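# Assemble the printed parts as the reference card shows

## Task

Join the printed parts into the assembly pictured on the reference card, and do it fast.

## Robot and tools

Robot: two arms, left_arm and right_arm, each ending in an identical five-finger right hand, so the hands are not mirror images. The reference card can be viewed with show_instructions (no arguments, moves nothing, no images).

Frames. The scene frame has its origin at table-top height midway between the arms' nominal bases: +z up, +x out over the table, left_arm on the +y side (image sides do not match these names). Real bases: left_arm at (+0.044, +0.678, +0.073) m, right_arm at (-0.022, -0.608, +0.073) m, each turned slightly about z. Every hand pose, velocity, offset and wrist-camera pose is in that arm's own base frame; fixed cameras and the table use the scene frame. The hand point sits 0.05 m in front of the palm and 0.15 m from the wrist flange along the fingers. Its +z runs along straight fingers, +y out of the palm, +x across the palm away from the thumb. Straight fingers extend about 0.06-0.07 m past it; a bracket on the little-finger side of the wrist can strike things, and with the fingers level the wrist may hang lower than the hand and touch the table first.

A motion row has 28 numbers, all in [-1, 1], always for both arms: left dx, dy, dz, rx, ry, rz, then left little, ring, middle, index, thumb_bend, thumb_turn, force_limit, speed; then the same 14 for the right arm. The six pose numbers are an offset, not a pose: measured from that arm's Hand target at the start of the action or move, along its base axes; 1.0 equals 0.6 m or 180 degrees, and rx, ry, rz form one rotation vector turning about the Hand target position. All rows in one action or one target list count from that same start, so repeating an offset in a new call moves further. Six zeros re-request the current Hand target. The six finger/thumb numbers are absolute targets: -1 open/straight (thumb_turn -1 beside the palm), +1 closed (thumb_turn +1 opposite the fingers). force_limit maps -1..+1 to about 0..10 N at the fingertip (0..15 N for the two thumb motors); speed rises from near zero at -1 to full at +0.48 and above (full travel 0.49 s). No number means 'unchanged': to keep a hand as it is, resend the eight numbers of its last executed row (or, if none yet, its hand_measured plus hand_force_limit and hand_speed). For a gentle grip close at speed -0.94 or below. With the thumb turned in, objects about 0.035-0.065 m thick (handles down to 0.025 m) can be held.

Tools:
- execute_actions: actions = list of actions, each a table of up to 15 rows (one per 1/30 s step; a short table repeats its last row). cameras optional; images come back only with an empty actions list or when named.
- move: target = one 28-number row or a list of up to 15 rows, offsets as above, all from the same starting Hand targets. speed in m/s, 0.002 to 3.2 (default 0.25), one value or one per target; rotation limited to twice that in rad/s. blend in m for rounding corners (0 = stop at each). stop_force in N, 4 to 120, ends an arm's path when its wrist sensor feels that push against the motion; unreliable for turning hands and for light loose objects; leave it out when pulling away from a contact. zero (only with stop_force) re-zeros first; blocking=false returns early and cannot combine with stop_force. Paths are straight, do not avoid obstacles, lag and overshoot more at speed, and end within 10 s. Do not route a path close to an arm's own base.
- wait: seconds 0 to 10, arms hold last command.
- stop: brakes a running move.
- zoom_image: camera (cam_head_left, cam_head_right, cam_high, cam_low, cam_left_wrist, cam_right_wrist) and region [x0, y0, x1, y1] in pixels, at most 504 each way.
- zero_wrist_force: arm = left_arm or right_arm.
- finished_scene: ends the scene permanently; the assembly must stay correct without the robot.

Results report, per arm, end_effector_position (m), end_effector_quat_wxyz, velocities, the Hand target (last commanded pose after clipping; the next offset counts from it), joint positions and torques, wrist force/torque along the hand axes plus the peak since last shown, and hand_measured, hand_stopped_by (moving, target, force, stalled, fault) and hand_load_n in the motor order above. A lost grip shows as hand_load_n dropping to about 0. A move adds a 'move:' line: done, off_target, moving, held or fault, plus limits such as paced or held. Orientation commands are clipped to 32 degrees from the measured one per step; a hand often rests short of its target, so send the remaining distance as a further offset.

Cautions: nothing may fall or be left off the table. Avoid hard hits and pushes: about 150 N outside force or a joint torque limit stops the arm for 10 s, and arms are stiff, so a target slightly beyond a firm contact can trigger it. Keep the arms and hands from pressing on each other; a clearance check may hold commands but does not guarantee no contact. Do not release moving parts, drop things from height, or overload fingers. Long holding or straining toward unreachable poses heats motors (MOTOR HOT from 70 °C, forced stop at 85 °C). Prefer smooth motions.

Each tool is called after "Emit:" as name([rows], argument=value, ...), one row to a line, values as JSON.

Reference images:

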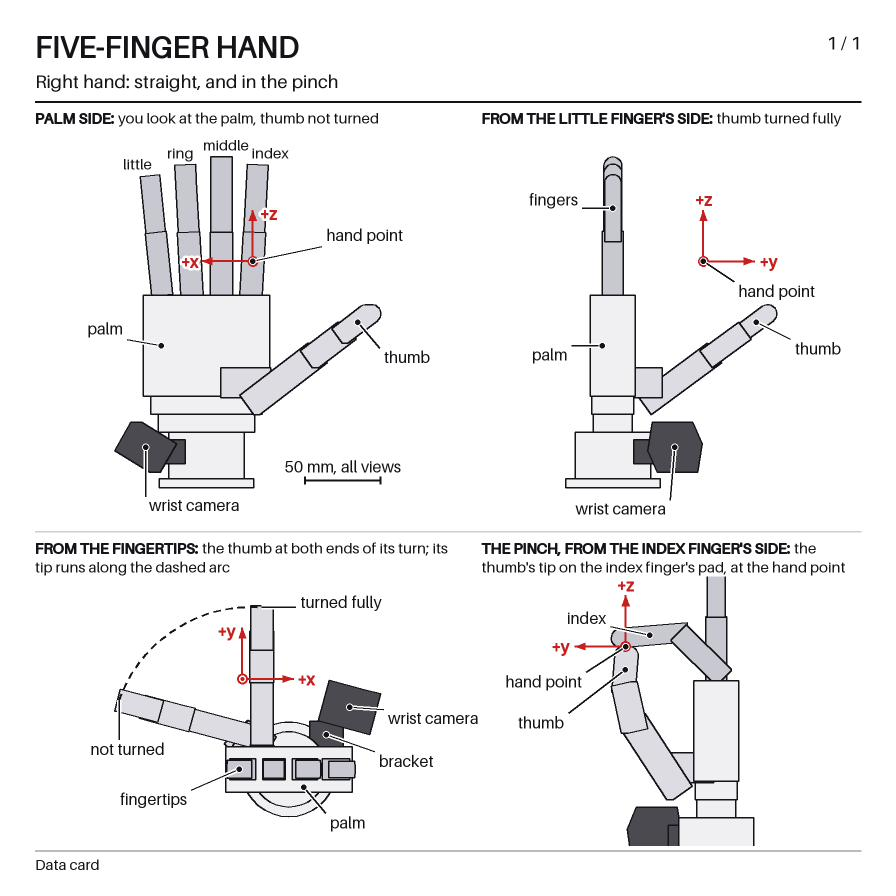

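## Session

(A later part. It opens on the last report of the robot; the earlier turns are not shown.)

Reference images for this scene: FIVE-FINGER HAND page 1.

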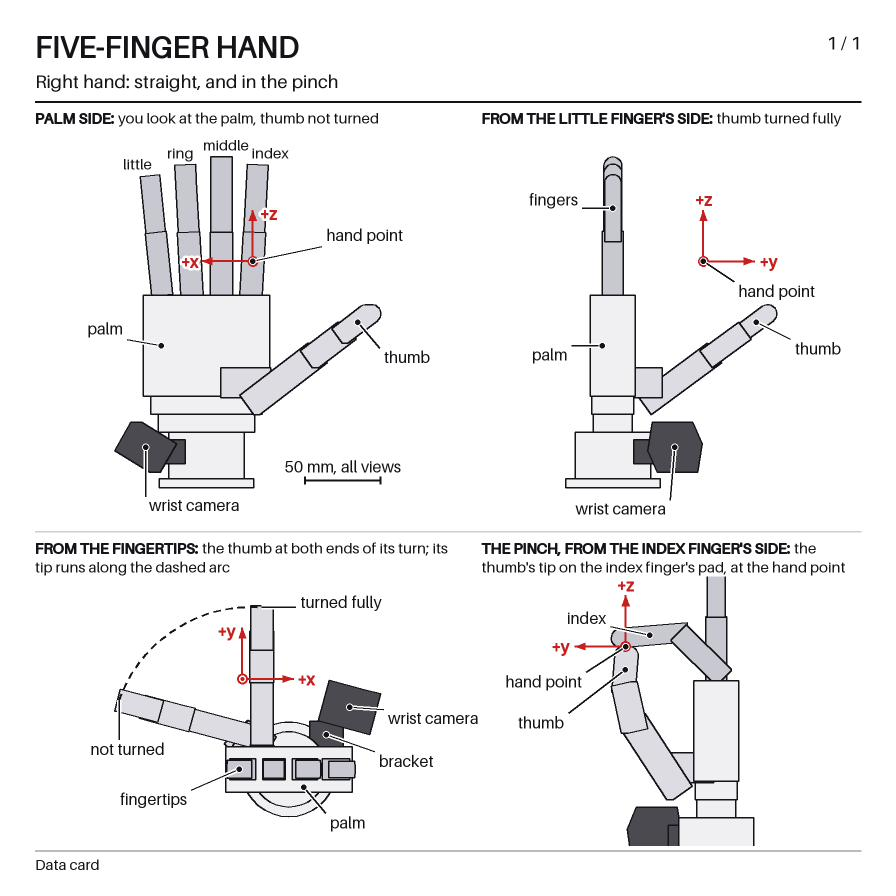

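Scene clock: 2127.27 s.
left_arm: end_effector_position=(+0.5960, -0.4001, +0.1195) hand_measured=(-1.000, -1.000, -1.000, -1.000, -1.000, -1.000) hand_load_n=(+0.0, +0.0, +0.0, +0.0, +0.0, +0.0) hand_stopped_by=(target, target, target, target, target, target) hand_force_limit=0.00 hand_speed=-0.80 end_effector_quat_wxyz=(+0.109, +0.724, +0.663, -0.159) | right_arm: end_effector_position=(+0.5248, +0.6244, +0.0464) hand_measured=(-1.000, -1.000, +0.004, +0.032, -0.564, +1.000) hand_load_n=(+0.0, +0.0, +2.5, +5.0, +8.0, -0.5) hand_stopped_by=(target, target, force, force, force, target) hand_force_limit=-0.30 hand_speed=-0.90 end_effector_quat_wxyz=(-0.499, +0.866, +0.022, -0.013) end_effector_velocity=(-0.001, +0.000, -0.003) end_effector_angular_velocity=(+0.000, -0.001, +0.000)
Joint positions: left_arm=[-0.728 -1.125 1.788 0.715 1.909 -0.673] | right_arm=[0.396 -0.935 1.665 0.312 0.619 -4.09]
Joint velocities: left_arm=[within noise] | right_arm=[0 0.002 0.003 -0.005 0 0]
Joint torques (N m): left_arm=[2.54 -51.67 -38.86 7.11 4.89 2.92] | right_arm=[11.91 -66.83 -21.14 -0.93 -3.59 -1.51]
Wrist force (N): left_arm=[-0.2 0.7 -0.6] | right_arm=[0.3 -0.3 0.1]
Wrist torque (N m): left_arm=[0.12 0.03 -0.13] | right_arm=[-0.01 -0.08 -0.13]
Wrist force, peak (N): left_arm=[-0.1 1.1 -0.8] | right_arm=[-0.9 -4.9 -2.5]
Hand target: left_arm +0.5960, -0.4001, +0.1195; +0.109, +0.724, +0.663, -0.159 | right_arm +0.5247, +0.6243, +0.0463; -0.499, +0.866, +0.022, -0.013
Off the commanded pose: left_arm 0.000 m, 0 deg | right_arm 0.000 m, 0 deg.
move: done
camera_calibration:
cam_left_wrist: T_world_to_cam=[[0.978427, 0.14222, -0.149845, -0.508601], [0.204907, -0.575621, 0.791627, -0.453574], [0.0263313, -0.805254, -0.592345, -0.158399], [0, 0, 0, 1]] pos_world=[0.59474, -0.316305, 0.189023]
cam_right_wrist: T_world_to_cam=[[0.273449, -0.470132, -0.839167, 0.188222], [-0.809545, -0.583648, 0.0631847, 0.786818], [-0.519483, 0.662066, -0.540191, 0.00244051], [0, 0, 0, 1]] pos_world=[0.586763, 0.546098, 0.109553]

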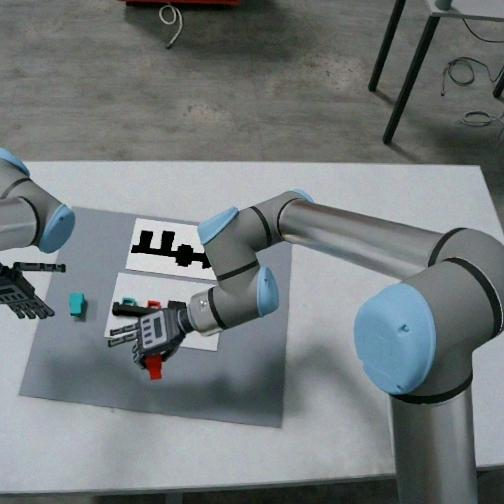

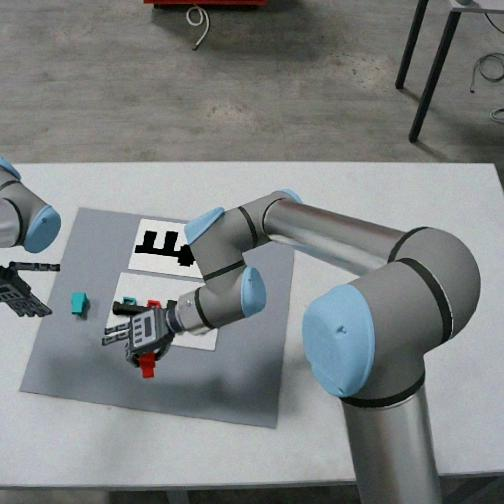

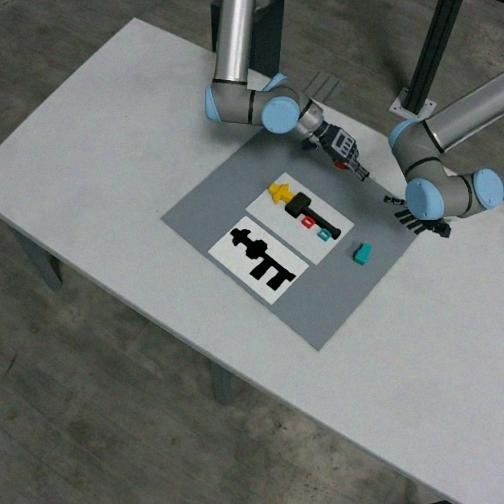

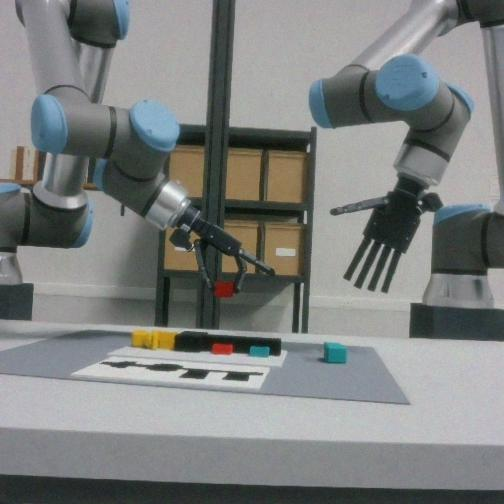

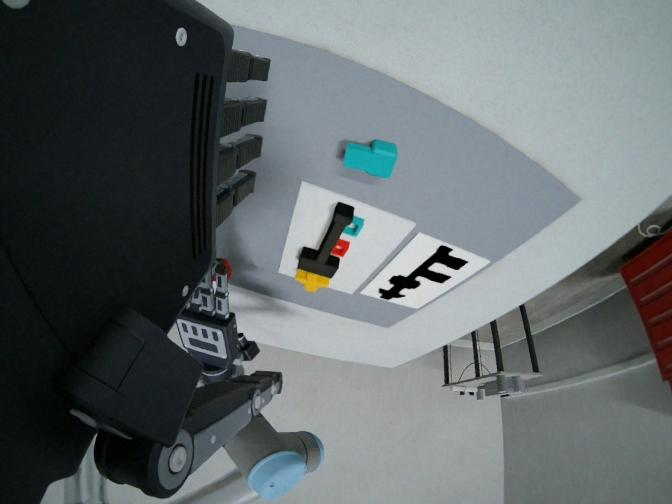

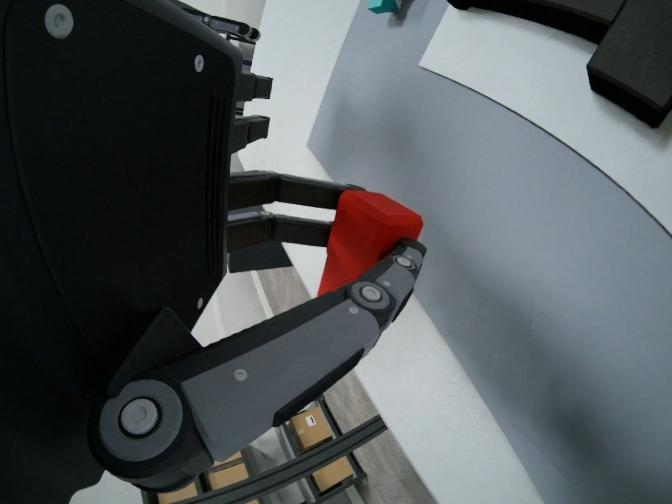

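Emit:
move(target=[0, 0, 0, 0, 0, 0, -1, -1, -1, -1, -1, -1, 0, -0.8, 0.3657, -0.0203, 0, 0, 0, -0.0744, -1, -1, 0.45, 0.45, -0.5, 1, -0.3, -0.9], speed=0.15, cameras=["all"])

Emit:
zoom_image(camera="cam_head_left", region=[110, 260, 200, 350])

Emit:
zoom_image(camera="cam_head_right", region=[100, 260, 190, 350])

Emit:
zoom_image(camera="cam_left_wrist", region=[280, 180, 420, 300])

Emit:
zoom_image(camera="cam_low", region=[160, 270, 290, 370])

Scene clock: 2208.73 s.
left_arm: end_effector_position=(+0.5960, -0.4001, +0.1195) hand_measured=(-1.000, -1.000, -1.000, -1.000, -1.000, -1.000) hand_load_n=(+0.0, +0.0, +0.0, +0.0, +0.0, +0.0) hand_stopped_by=(target, target, target, target, target, target) hand_force_limit=0.00 hand_speed=-0.80 end_effector_quat_wxyz=(+0.109, +0.724, +0.663, -0.159) | right_arm: end_effector_position=(+0.7442, +0.6121, +0.0462) hand_measured=(-1.000, -1.000, +0.004, +0.032, -0.564, +1.000) hand_load_n=(+0.0, +0.0, +2.5, +5.5, +8.5, -0.5) hand_stopped_by=(target, target, force, force, force, target) hand_force_limit=-0.30 hand_speed=-0.90 end_effector_quat_wxyz=(-0.497, +0.863, -0.079, +0.045)
Joint positions: left_arm=[-0.728 -1.125 1.788 0.715 1.909 -0.673] | right_arm=[0.298 -0.78 1.342 0.335 0.696 -3.907]
Joint torques (N m): left_arm=[2.22 -51.95 -38.46 7.22 4.5 2.45] | right_arm=[15.42 -98.64 -28.63 0.55 -4.5 -0.97]
Wrist force (N): left_arm=[-0.4 0.8 -0.2] | right_arm=[0.8 -0.1 0.0]
Wrist torque (N m): left_arm=[0.12 0.05 -0.14] | right_arm=[0.02 -0.15 0.10]
Wrist force, peak (N): left_arm=[-0.1 1.0 -0.7] | right_arm=[2.1 -0.4 -0.1]
Hand target: left_arm +0.5960, -0.4001, +0.1195; +0.109, +0.724, +0.663, -0.159 | right_arm +0.7441, +0.6122, +0.0463; -0.497, +0.863, -0.079, +0.045
Off the commanded pose: left_arm 0.000 m, 0 deg | right_arm 0.000 m, 0 deg.
move: done
camera_calibration:
cam_left_wrist: T_world_to_cam=[[0.978427, 0.14222, -0.149845, -0.508601], [0.204907, -0.575621, 0.791627, -0.453574], [0.0263313, -0.805254, -0.592345, -0.158399], [0, 0, 0, 1]] pos_world=[0.59474, -0.316305, 0.189023]
cam_right_wrist: T_world_to_cam=[[0.156837, -0.520714, -0.839201, 0.240053], [-0.922702, -0.380249, 0.0634969, 0.916877], [-0.352169, 0.764374, -0.540101, -0.0627309], [0, 0, 0, 1]] pos_world=[0.786263, 0.52159, 0.109353]

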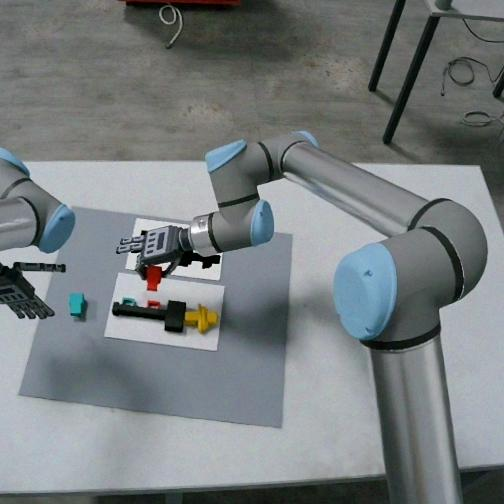

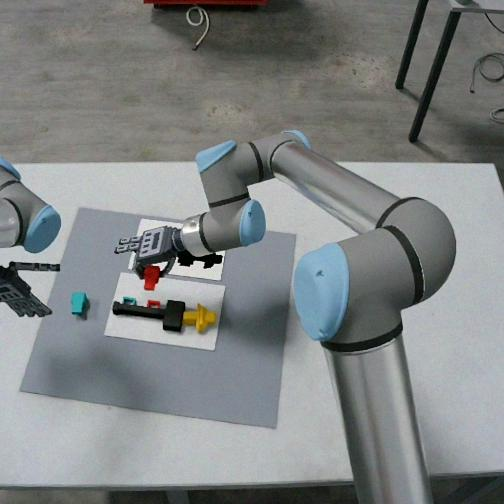

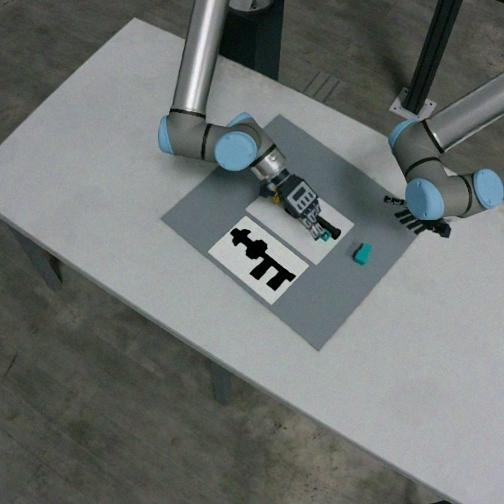

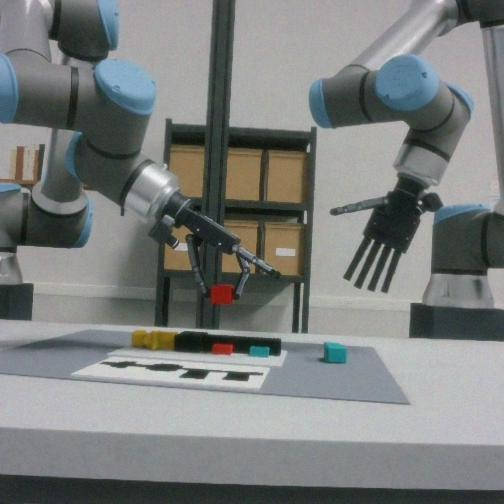

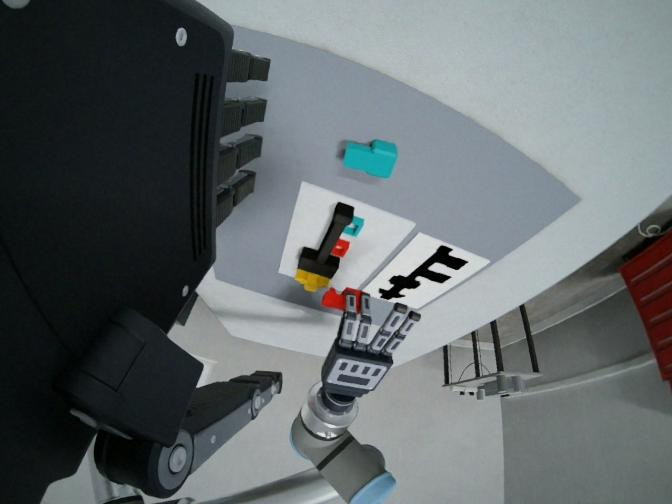

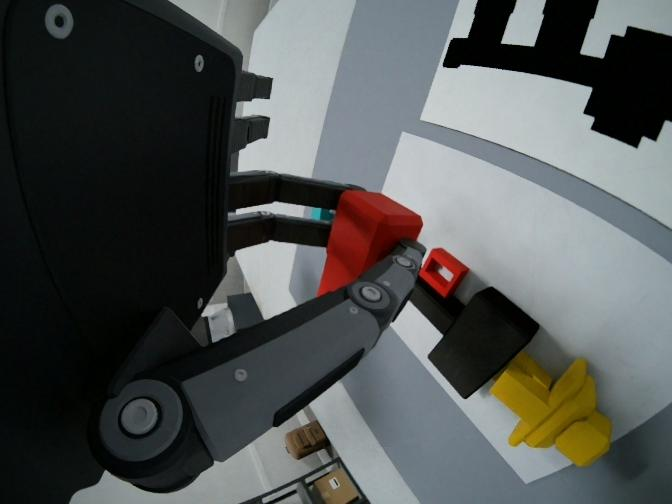

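Scaled by 5.600 from the camera's 504x504 image, which has a finer 720x720 frame.

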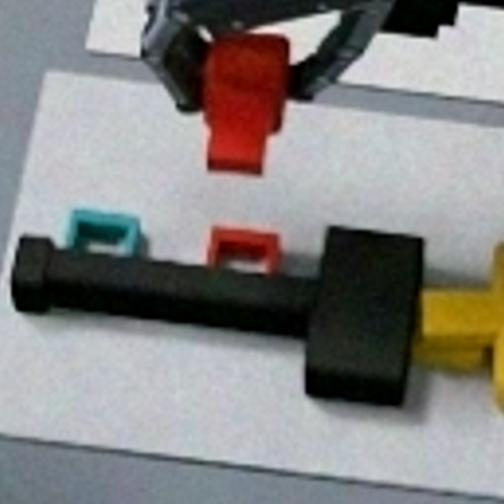

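Scaled by 5.600 from the camera's 504x504 image, which has a finer 720x720 frame.

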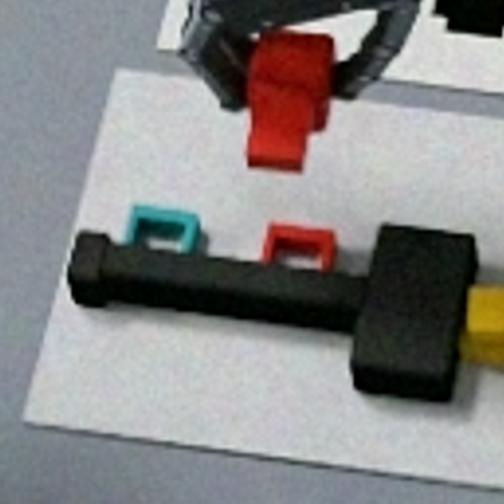

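Scaled by 3.600 from the camera's 672x504 image, which has a finer 960x720 frame.

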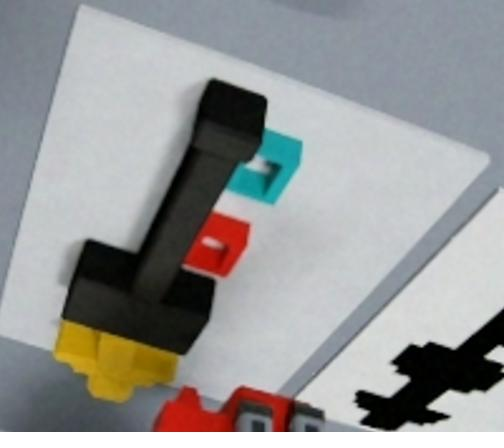

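Scaled by 3.877 from the camera's 504x504 image, which has a finer 720x720 frame.

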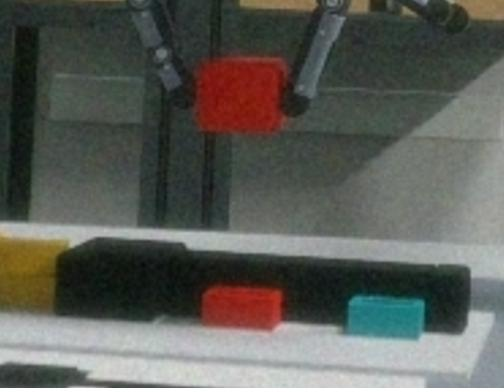

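Emit:
zoom_image(camera="cam_head_left", region=[135, 260, 175, 310])

Emit:
zoom_image(camera="cam_head_right", region=[130, 260, 170, 310])

Emit:
zoom_image(camera="cam_low", region=[200, 280, 250, 360])

Emit:
zoom_image(camera="cam_left_wrist", region=[310, 240, 390, 320])

Scaled by 10.080 from the camera's 504x504 image, which has a finer 720x720 frame.

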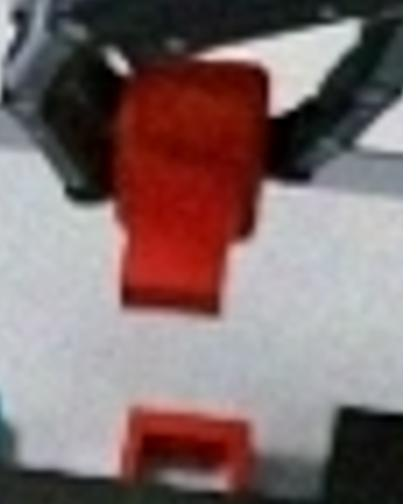

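Scaled by 10.080 from the camera's 504x504 image, which has a finer 720x720 frame.

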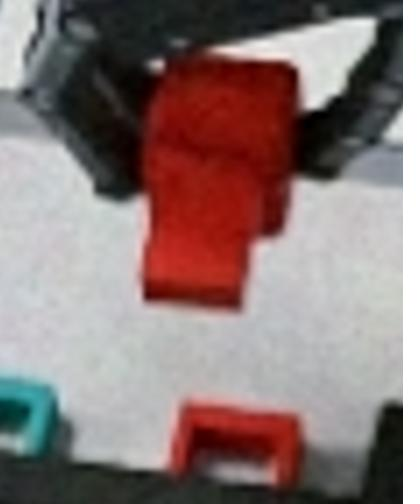

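Scaled by 6.300 from the camera's 504x504 image, which has a finer 720x720 frame.

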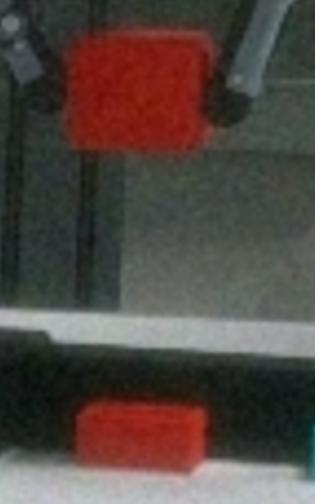

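Scaled by 6.300 from the camera's 672x504 image, which has a finer 960x720 frame.

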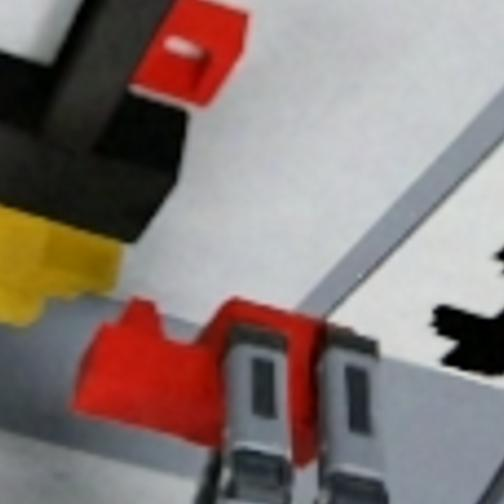

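Emit:
move(target=[0, 0, 0, 0, 0, 0, -1, -1, -1, -1, -1, -1, 0, -0.8, 0.0028, 0.002, -0.1225, 0, 0, -0.0133, -1, -1, 0.45, 0.45, -0.5, 1, -0.3, -0.9], speed=0.05, stop_force=5, cameras=["cam_head_left", "cam_head_right", "cam_low", "cam_left_wrist"])

Emit:
zoom_image(camera="cam_head_left", region=[130, 275, 180, 325])

Emit:
zoom_image(camera="cam_head_right", region=[130, 275, 180, 325])

Emit:
zoom_image(camera="cam_left_wrist", region=[310, 220, 390, 300])

Emit:
zoom_image(camera="cam_low", region=[190, 310, 260, 370])

Scene clock: 2376.90 s.
left_arm: end_effector_position=(+0.5960, -0.4001, +0.1195) hand_measured=(-1.000, -1.000, -1.000, -1.000, -1.000, -1.000) hand_load_n=(+0.0, +0.0, +0.0, +0.0, -0.5, +0.0) hand_stopped_by=(target, target, target, target, target, target) hand_force_limit=0.00 hand_speed=-0.80 end_effector_quat_wxyz=(+0.109, +0.724, +0.663, -0.159) | right_arm: end_effector_position=(+0.7458, +0.6134, -0.0272) hand_measured=(-1.000, -1.000, +0.004, +0.032, -0.564, +1.000) hand_load_n=(+0.0, +0.0, +3.0, +5.0, +8.5, -0.5) hand_stopped_by=(target, target, force, force, force, target) hand_force_limit=-0.30 hand_speed=-0.90 end_effector_quat_wxyz=(-0.496, +0.861, -0.097, +0.056)
Joint positions: left_arm=[-0.728 -1.125 1.788 0.715 1.909 -0.673] | right_arm=[0.302 -0.725 1.383 0.197 0.725 -3.852]
Joint torques (N m): left_arm=[1.97 -51.4 -38.7 7.12 4.54 2.74] | right_arm=[-0.78 -106.58 -48.41 5.54 -4.33 -2.18]
Wrist force (N): left_arm=[-0.3 0.6 -0.6] | right_arm=[0.8 -1.0 -0.2]
Wrist torque (N m): left_arm=[0.11 0.05 -0.13] | right_arm=[-0.09 -0.14 -0.19]
Wrist force, peak (N): left_arm=[-0.4 1.1 -0.8] | right_arm=[0.9 -1.5 -0.5]
Hand target: left_arm +0.5960, -0.4001, +0.1195; +0.109, +0.724, +0.663, -0.159 | right_arm +0.7458, +0.6134, -0.0272; -0.496, +0.861, -0.097, +0.056
Off the commanded pose: left_arm 0.000 m, 0 deg | right_arm 0.000 m, 0 deg.
move: done
camera_calibration:
cam_left_wrist: T_world_to_cam=[[0.978427, 0.14222, -0.149845, -0.508601], [0.204907, -0.575621, 0.791627, -0.453574], [0.0263313, -0.805254, -0.592345, -0.158399], [0, 0, 0, 1]] pos_world=[0.59474, -0.316305, 0.189023]
Images, in order (width x height): cam_head_left 504x504, cam_head_right 504x504, cam_low 504x504, cam_left_wrist 672x504.

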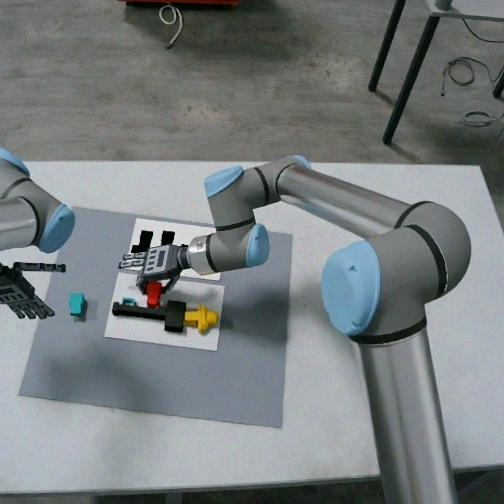

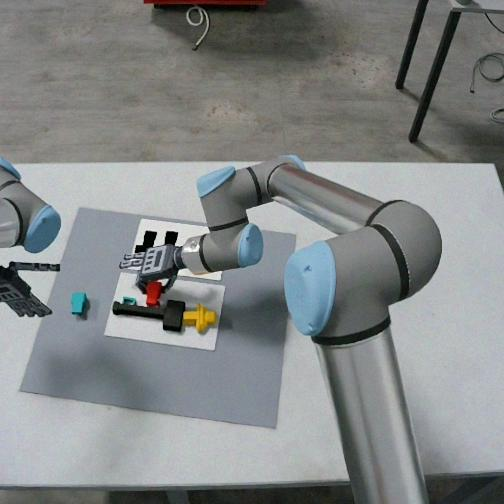

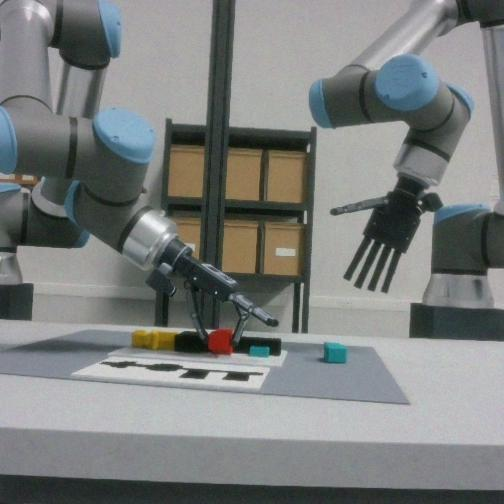

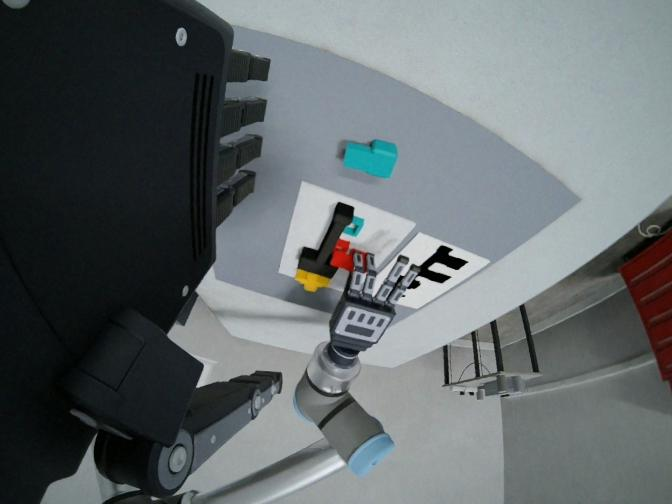

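Scaled by 10.080 from the camera's 504x504 image, which has a finer 720x720 frame.

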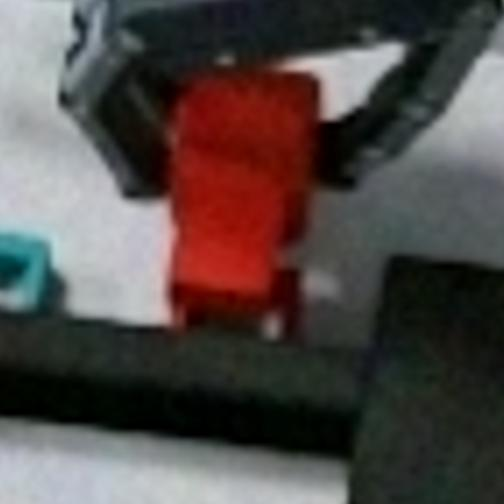

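Scaled by 10.080 from the camera's 504x504 image, which has a finer 720x720 frame.

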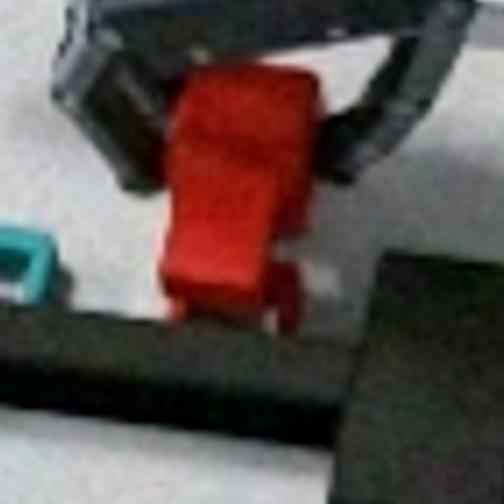

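Scaled by 6.300 from the camera's 672x504 image, which has a finer 960x720 frame.

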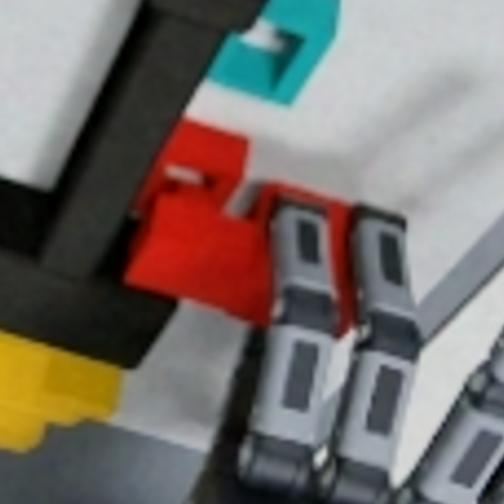

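Scaled by 7.200 from the camera's 504x504 image, which has a finer 720x720 frame.

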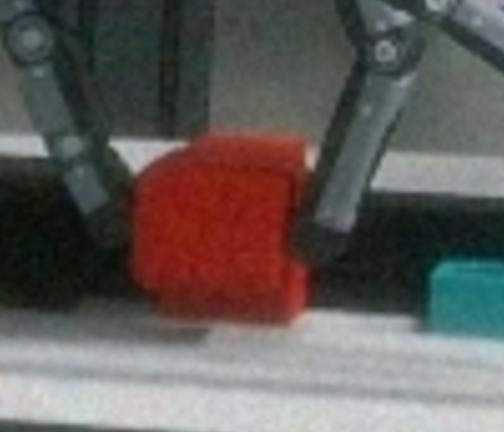

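Emit:
move(target=[0, 0, 0, 0, 0, 0, -1, -1, -1, -1, -1, -1, 0, -0.8, 0, -0.001, -0.033, 0, 0, 0, -1, -1, 0.45, 0.45, -0.5, 1, -0.3, -0.9], speed=0.02, stop_force=5, cameras=["cam_head_left", "cam_head_right", "cam_low", "cam_left_wrist"])

Emit:
zoom_image(camera="cam_head_left", region=[130, 275, 180, 325])

Emit:
zoom_image(camera="cam_left_wrist", region=[310, 220, 390, 300])

Emit:
zoom_image(camera="cam_low", region=[190, 310, 260, 370])

Scene clock: 2437.93 s.
left_arm: end_effector_position=(+0.5960, -0.4001, +0.1195) hand_measured=(-1.000, -1.000, -1.000, -1.000, -1.000, -1.000) hand_load_n=(+0.0, +0.0, +0.0, +0.0, +0.0, +0.0) hand_stopped_by=(target, target, target, target, target, target) hand_force_limit=0.00 hand_speed=-0.80 end_effector_quat_wxyz=(+0.109, +0.724, +0.663, -0.159) | right_arm: end_effector_position=(+0.7458, +0.6130, -0.0390) hand_measured=(-1.000, -1.000, +0.004, +0.032, -0.564, +1.000) hand_load_n=(+0.0, +0.0, +3.5, +4.0, +8.5, +0.5) hand_stopped_by=(target, target, force, force, force, target) hand_force_limit=-0.30 hand_speed=-0.90 end_effector_quat_wxyz=(-0.496, +0.861, -0.097, +0.056)
Joint positions: left_arm=[-0.728 -1.125 1.788 0.715 1.909 -0.673] | right_arm=[0.302 -0.713 1.386 0.184 0.725 -3.853]
Joint torques (N m): left_arm=[2.98 -51.95 -38.55 7.03 4.44 2.71] | right_arm=[0.02 -107.3 -48.74 5.54 2.33 0.31]
Wrist force (N): left_arm=[-0.5 0.7 -0.4] | right_arm=[1.0 -0.7 -0.2]
Wrist torque (N m): left_arm=[0.11 0.07 -0.14] | right_arm=[-0.04 -0.16 -0.04]
Wrist force, peak (N): left_arm=[-0.4 1.0 -0.5] | right_arm=[0.2 -6.4 -4.0]
Hand target: left_arm +0.5960, -0.4001, +0.1195; +0.109, +0.724, +0.663, -0.159 | right_arm +0.7458, +0.6130, -0.0390; -0.496, +0.861, -0.097, +0.056 (not the last commanded pose)
Off the commanded pose: left_arm 0.000 m, 0 deg | right_arm 0.008 m, 0 deg.
move: contact (right_arm)
camera_calibration:
cam_left_wrist: T_world_to_cam=[[0.978427, 0.14222, -0.149845, -0.508601], [0.204907, -0.575621, 0.791627, -0.453574], [0.0263313, -0.805254, -0.592345, -0.158399], [0, 0, 0, 1]] pos_world=[0.59474, -0.316305, 0.189023]
Images, in order (width x height): cam_head_left 504x504, cam_head_right 504x504, cam_low 504x504, cam_left_wrist 672x504.

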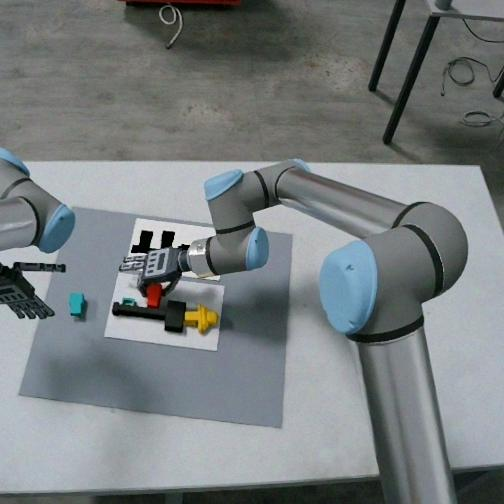

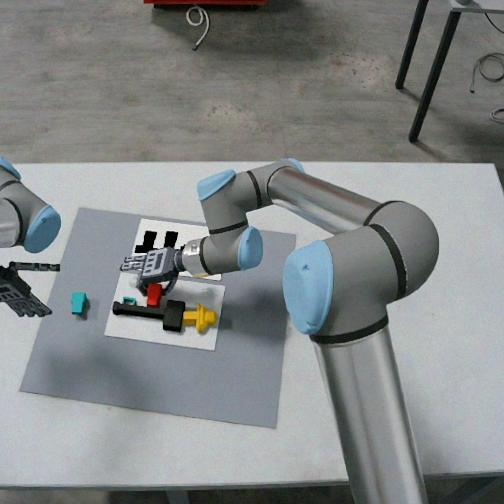

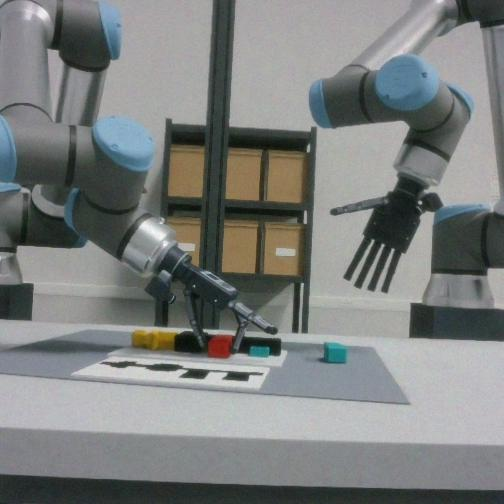

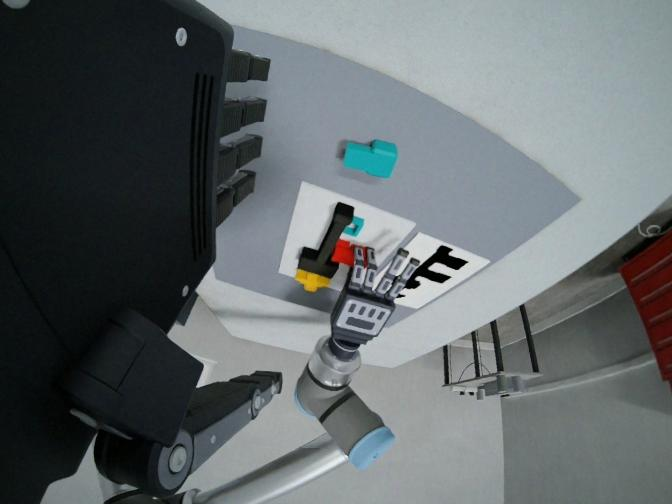

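Scaled by 10.080 from the camera's 504x504 image, which has a finer 720x720 frame.

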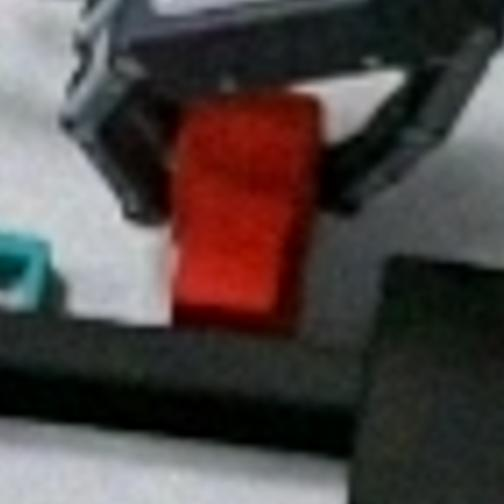

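Scaled by 6.300 from the camera's 672x504 image, which has a finer 960x720 frame.

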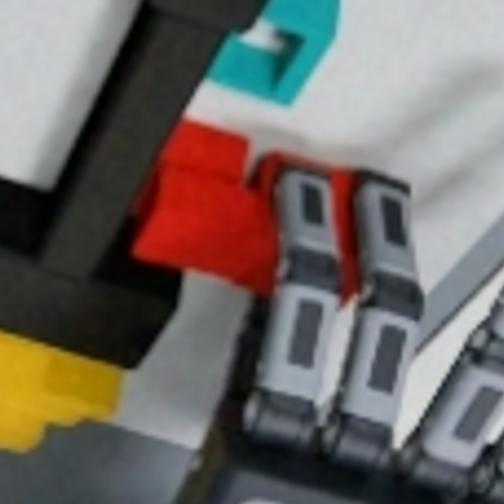

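Scaled by 7.200 from the camera's 504x504 image, which has a finer 720x720 frame.

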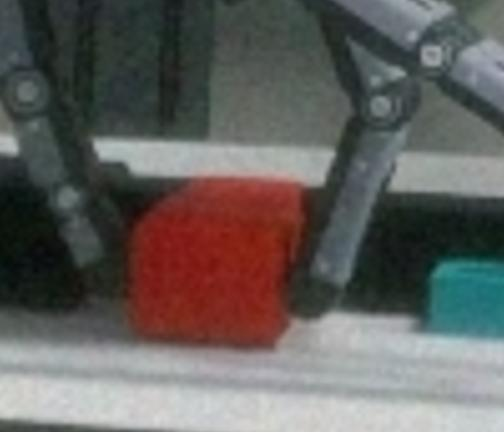

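Emit:
zoom_image(camera="cam_head_right", region=[130, 275, 180, 325])

Emit:
zoom_image(camera="cam_left_wrist", region=[325, 230, 365, 270])

Scaled by 10.080 from the camera's 504x504 image, which has a finer 720x720 frame.

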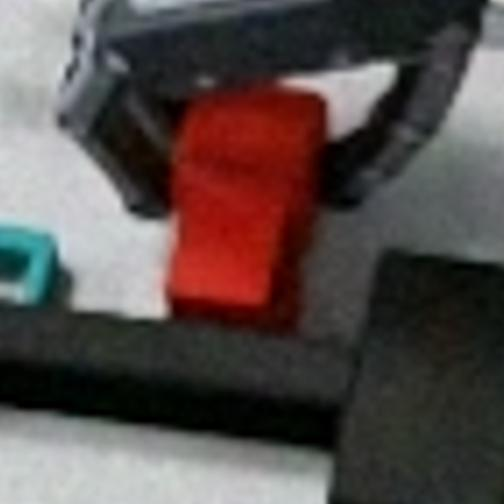

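Scaled by 12.600 from the camera's 672x504 image, which has a finer 960x720 frame.

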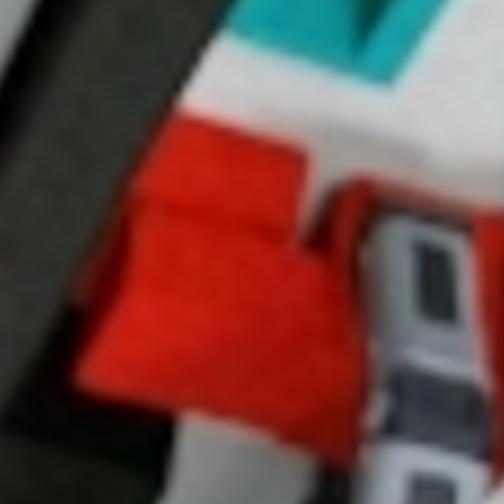

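Emit:
move([
  [0, 0, 0, 0, 0, 0, -1, -1, -1, -1, -1, -1, 0, -0.8, 0, 0, 0.005, 0, 0, 0, -1, -1, 0.45, 0.45, -0.5, 1, -0.3, -0.9],
  [0, 0, 0, 0, 0, 0, -1, -1, -1, -1, -1, -1, 0, -0.8, -0.0026, -0.002, 0.005, 0, 0, 0, -1, -1, 0.45, 0.45, -0.5, 1, -0.3, -0.9],
  [0, 0, 0, 0, 0, 0, -1, -1, -1, -1, -1, -1, 0, -0.8, -0.0026, -0.002, -0.012, 0, 0, 0, -1, -1, 0.45, 0.45, -0.5, 1, -0.3, -0.9],
], speed=0.02, stop_force=5, cameras=["cam_head_left", "cam_head_right", "cam_low", "cam_left_wrist"])

Emit:
zoom_image(camera="cam_head_left", region=[130, 275, 180, 325])

Emit:
zoom_image(camera="cam_head_right", region=[130, 275, 180, 325])

Emit:
zoom_image(camera="cam_left_wrist", region=[325, 230, 365, 270])

Emit:
zoom_image(camera="cam_low", region=[190, 310, 260, 370])

Scene clock: 2507.60 s.
left_arm: end_effector_position=(+0.5960, -0.4001, +0.1195) hand_measured=(-1.000, -1.000, -1.000, -1.000, -1.000, -1.000) hand_load_n=(+0.0, +0.0, +0.0, +0.0, +0.0, +0.0) hand_stopped_by=(target, target, target, target, target, target) hand_force_limit=0.00 hand_speed=-0.80 end_effector_quat_wxyz=(+0.109, +0.724, +0.663, -0.159) | right_arm: end_effector_position=(+0.7442, +0.6118, -0.0409) hand_measured=(-1.000, -1.000, +0.004, +0.032, -0.564, +1.000) hand_load_n=(+0.0, +0.0, +3.0, +4.5, +8.5, -0.5) hand_stopped_by=(target, target, force, force, force, target) hand_force_limit=-0.30 hand_speed=-0.90 end_effector_quat_wxyz=(-0.496, +0.861, -0.097, +0.056)
Joint positions: left_arm=[-0.728 -1.125 1.788 0.715 1.909 -0.673] | right_arm=[0.301 -0.714 1.391 0.179 0.725 -3.854]
Joint torques (N m): left_arm=[1.57 -53.2 -38.4 6.98 4.21 2.84] | right_arm=[-0.57 -106.85 -44.9 5.33 -0.1 -0.49]
Wrist force (N): left_arm=[-0.4 0.9 -0.4] | right_arm=[1.1 -0.7 -0.3]
Wrist torque (N m): left_arm=[0.13 0.06 -0.14] | right_arm=[-0.04 -0.18 0.16]
Wrist force, peak (N): left_arm=[-0.2 1.0 -0.9] | right_arm=[0.4 -7.7 -4.3]
Hand target: left_arm +0.5960, -0.4001, +0.1195; +0.109, +0.724, +0.663, -0.159 | right_arm +0.7443, +0.6119, -0.0408; -0.496, +0.861, -0.097, +0.056 (not the last commanded pose)
Off the commanded pose: left_arm 0.000 m, 0 deg | right_arm 0.005 m, 0 deg.
move: contact (right_arm); path passed 2 of 3 targets
camera_calibration:
cam_left_wrist: T_world_to_cam=[[0.978427, 0.14222, -0.149845, -0.508601], [0.204907, -0.575621, 0.791627, -0.453574], [0.0263313, -0.805254, -0.592345, -0.158399], [0, 0, 0, 1]] pos_world=[0.59474, -0.316305, 0.189023]
Images, in order (width x height): cam_head_left 504x504, cam_head_right 504x504, cam_low 504x504, cam_left_wrist 672x504.

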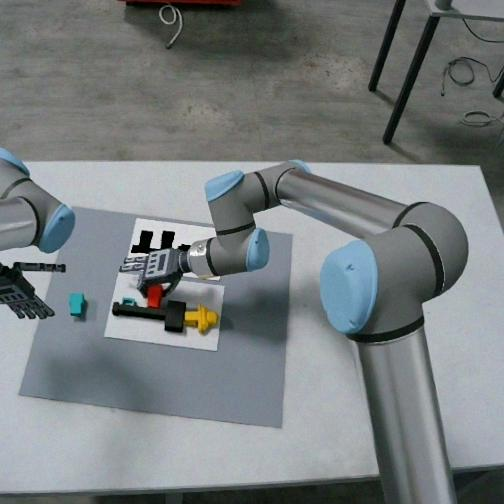

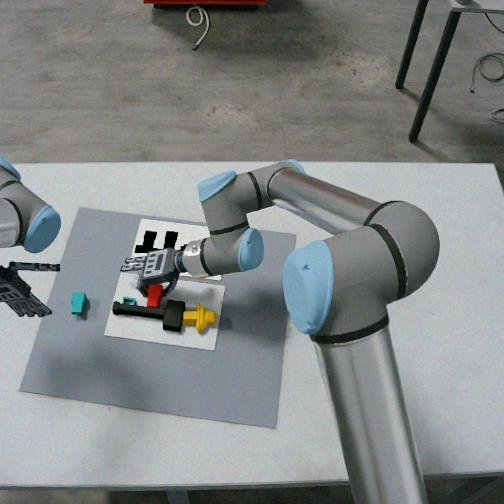

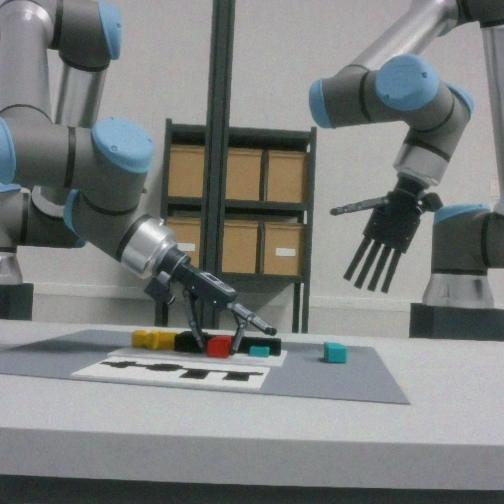

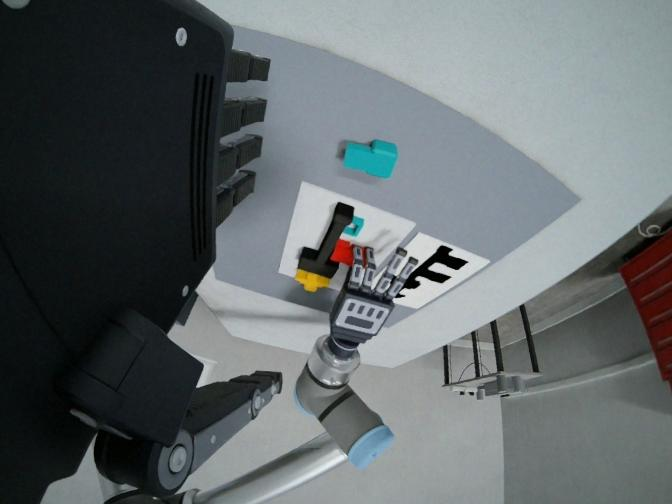

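Scaled by 10.080 from the camera's 504x504 image, which has a finer 720x720 frame.

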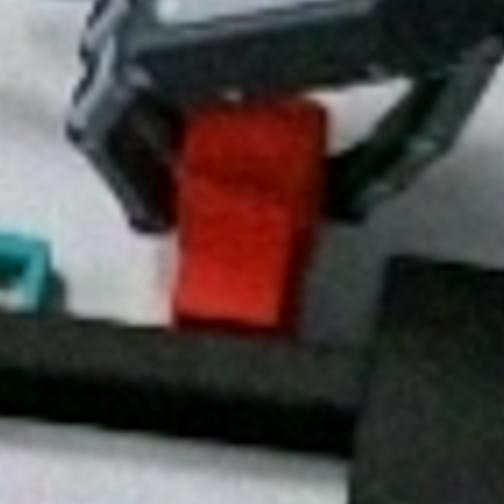

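Scaled by 10.080 from the camera's 504x504 image, which has a finer 720x720 frame.

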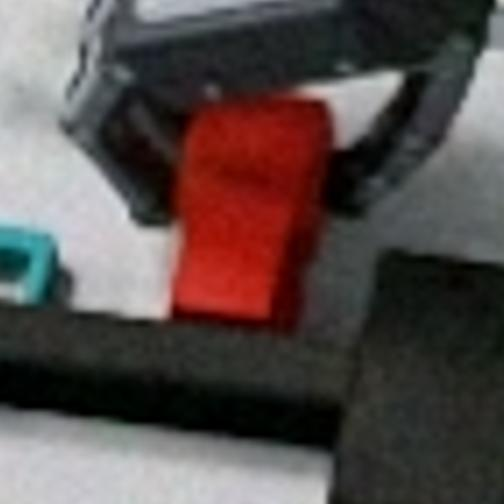

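Scaled by 12.600 from the camera's 672x504 image, which has a finer 960x720 frame.

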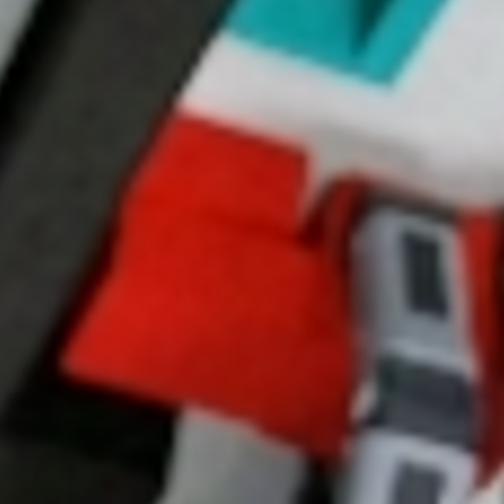

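Scaled by 7.200 from the camera's 504x504 image, which has a finer 720x720 frame.

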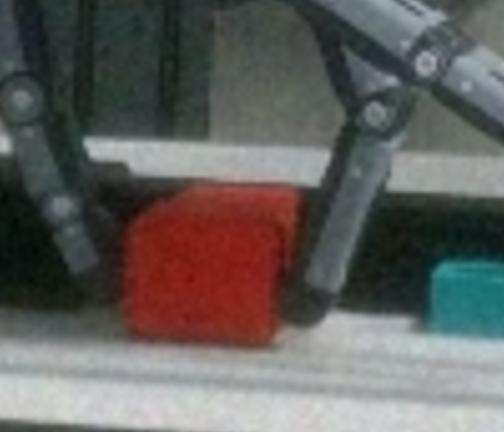

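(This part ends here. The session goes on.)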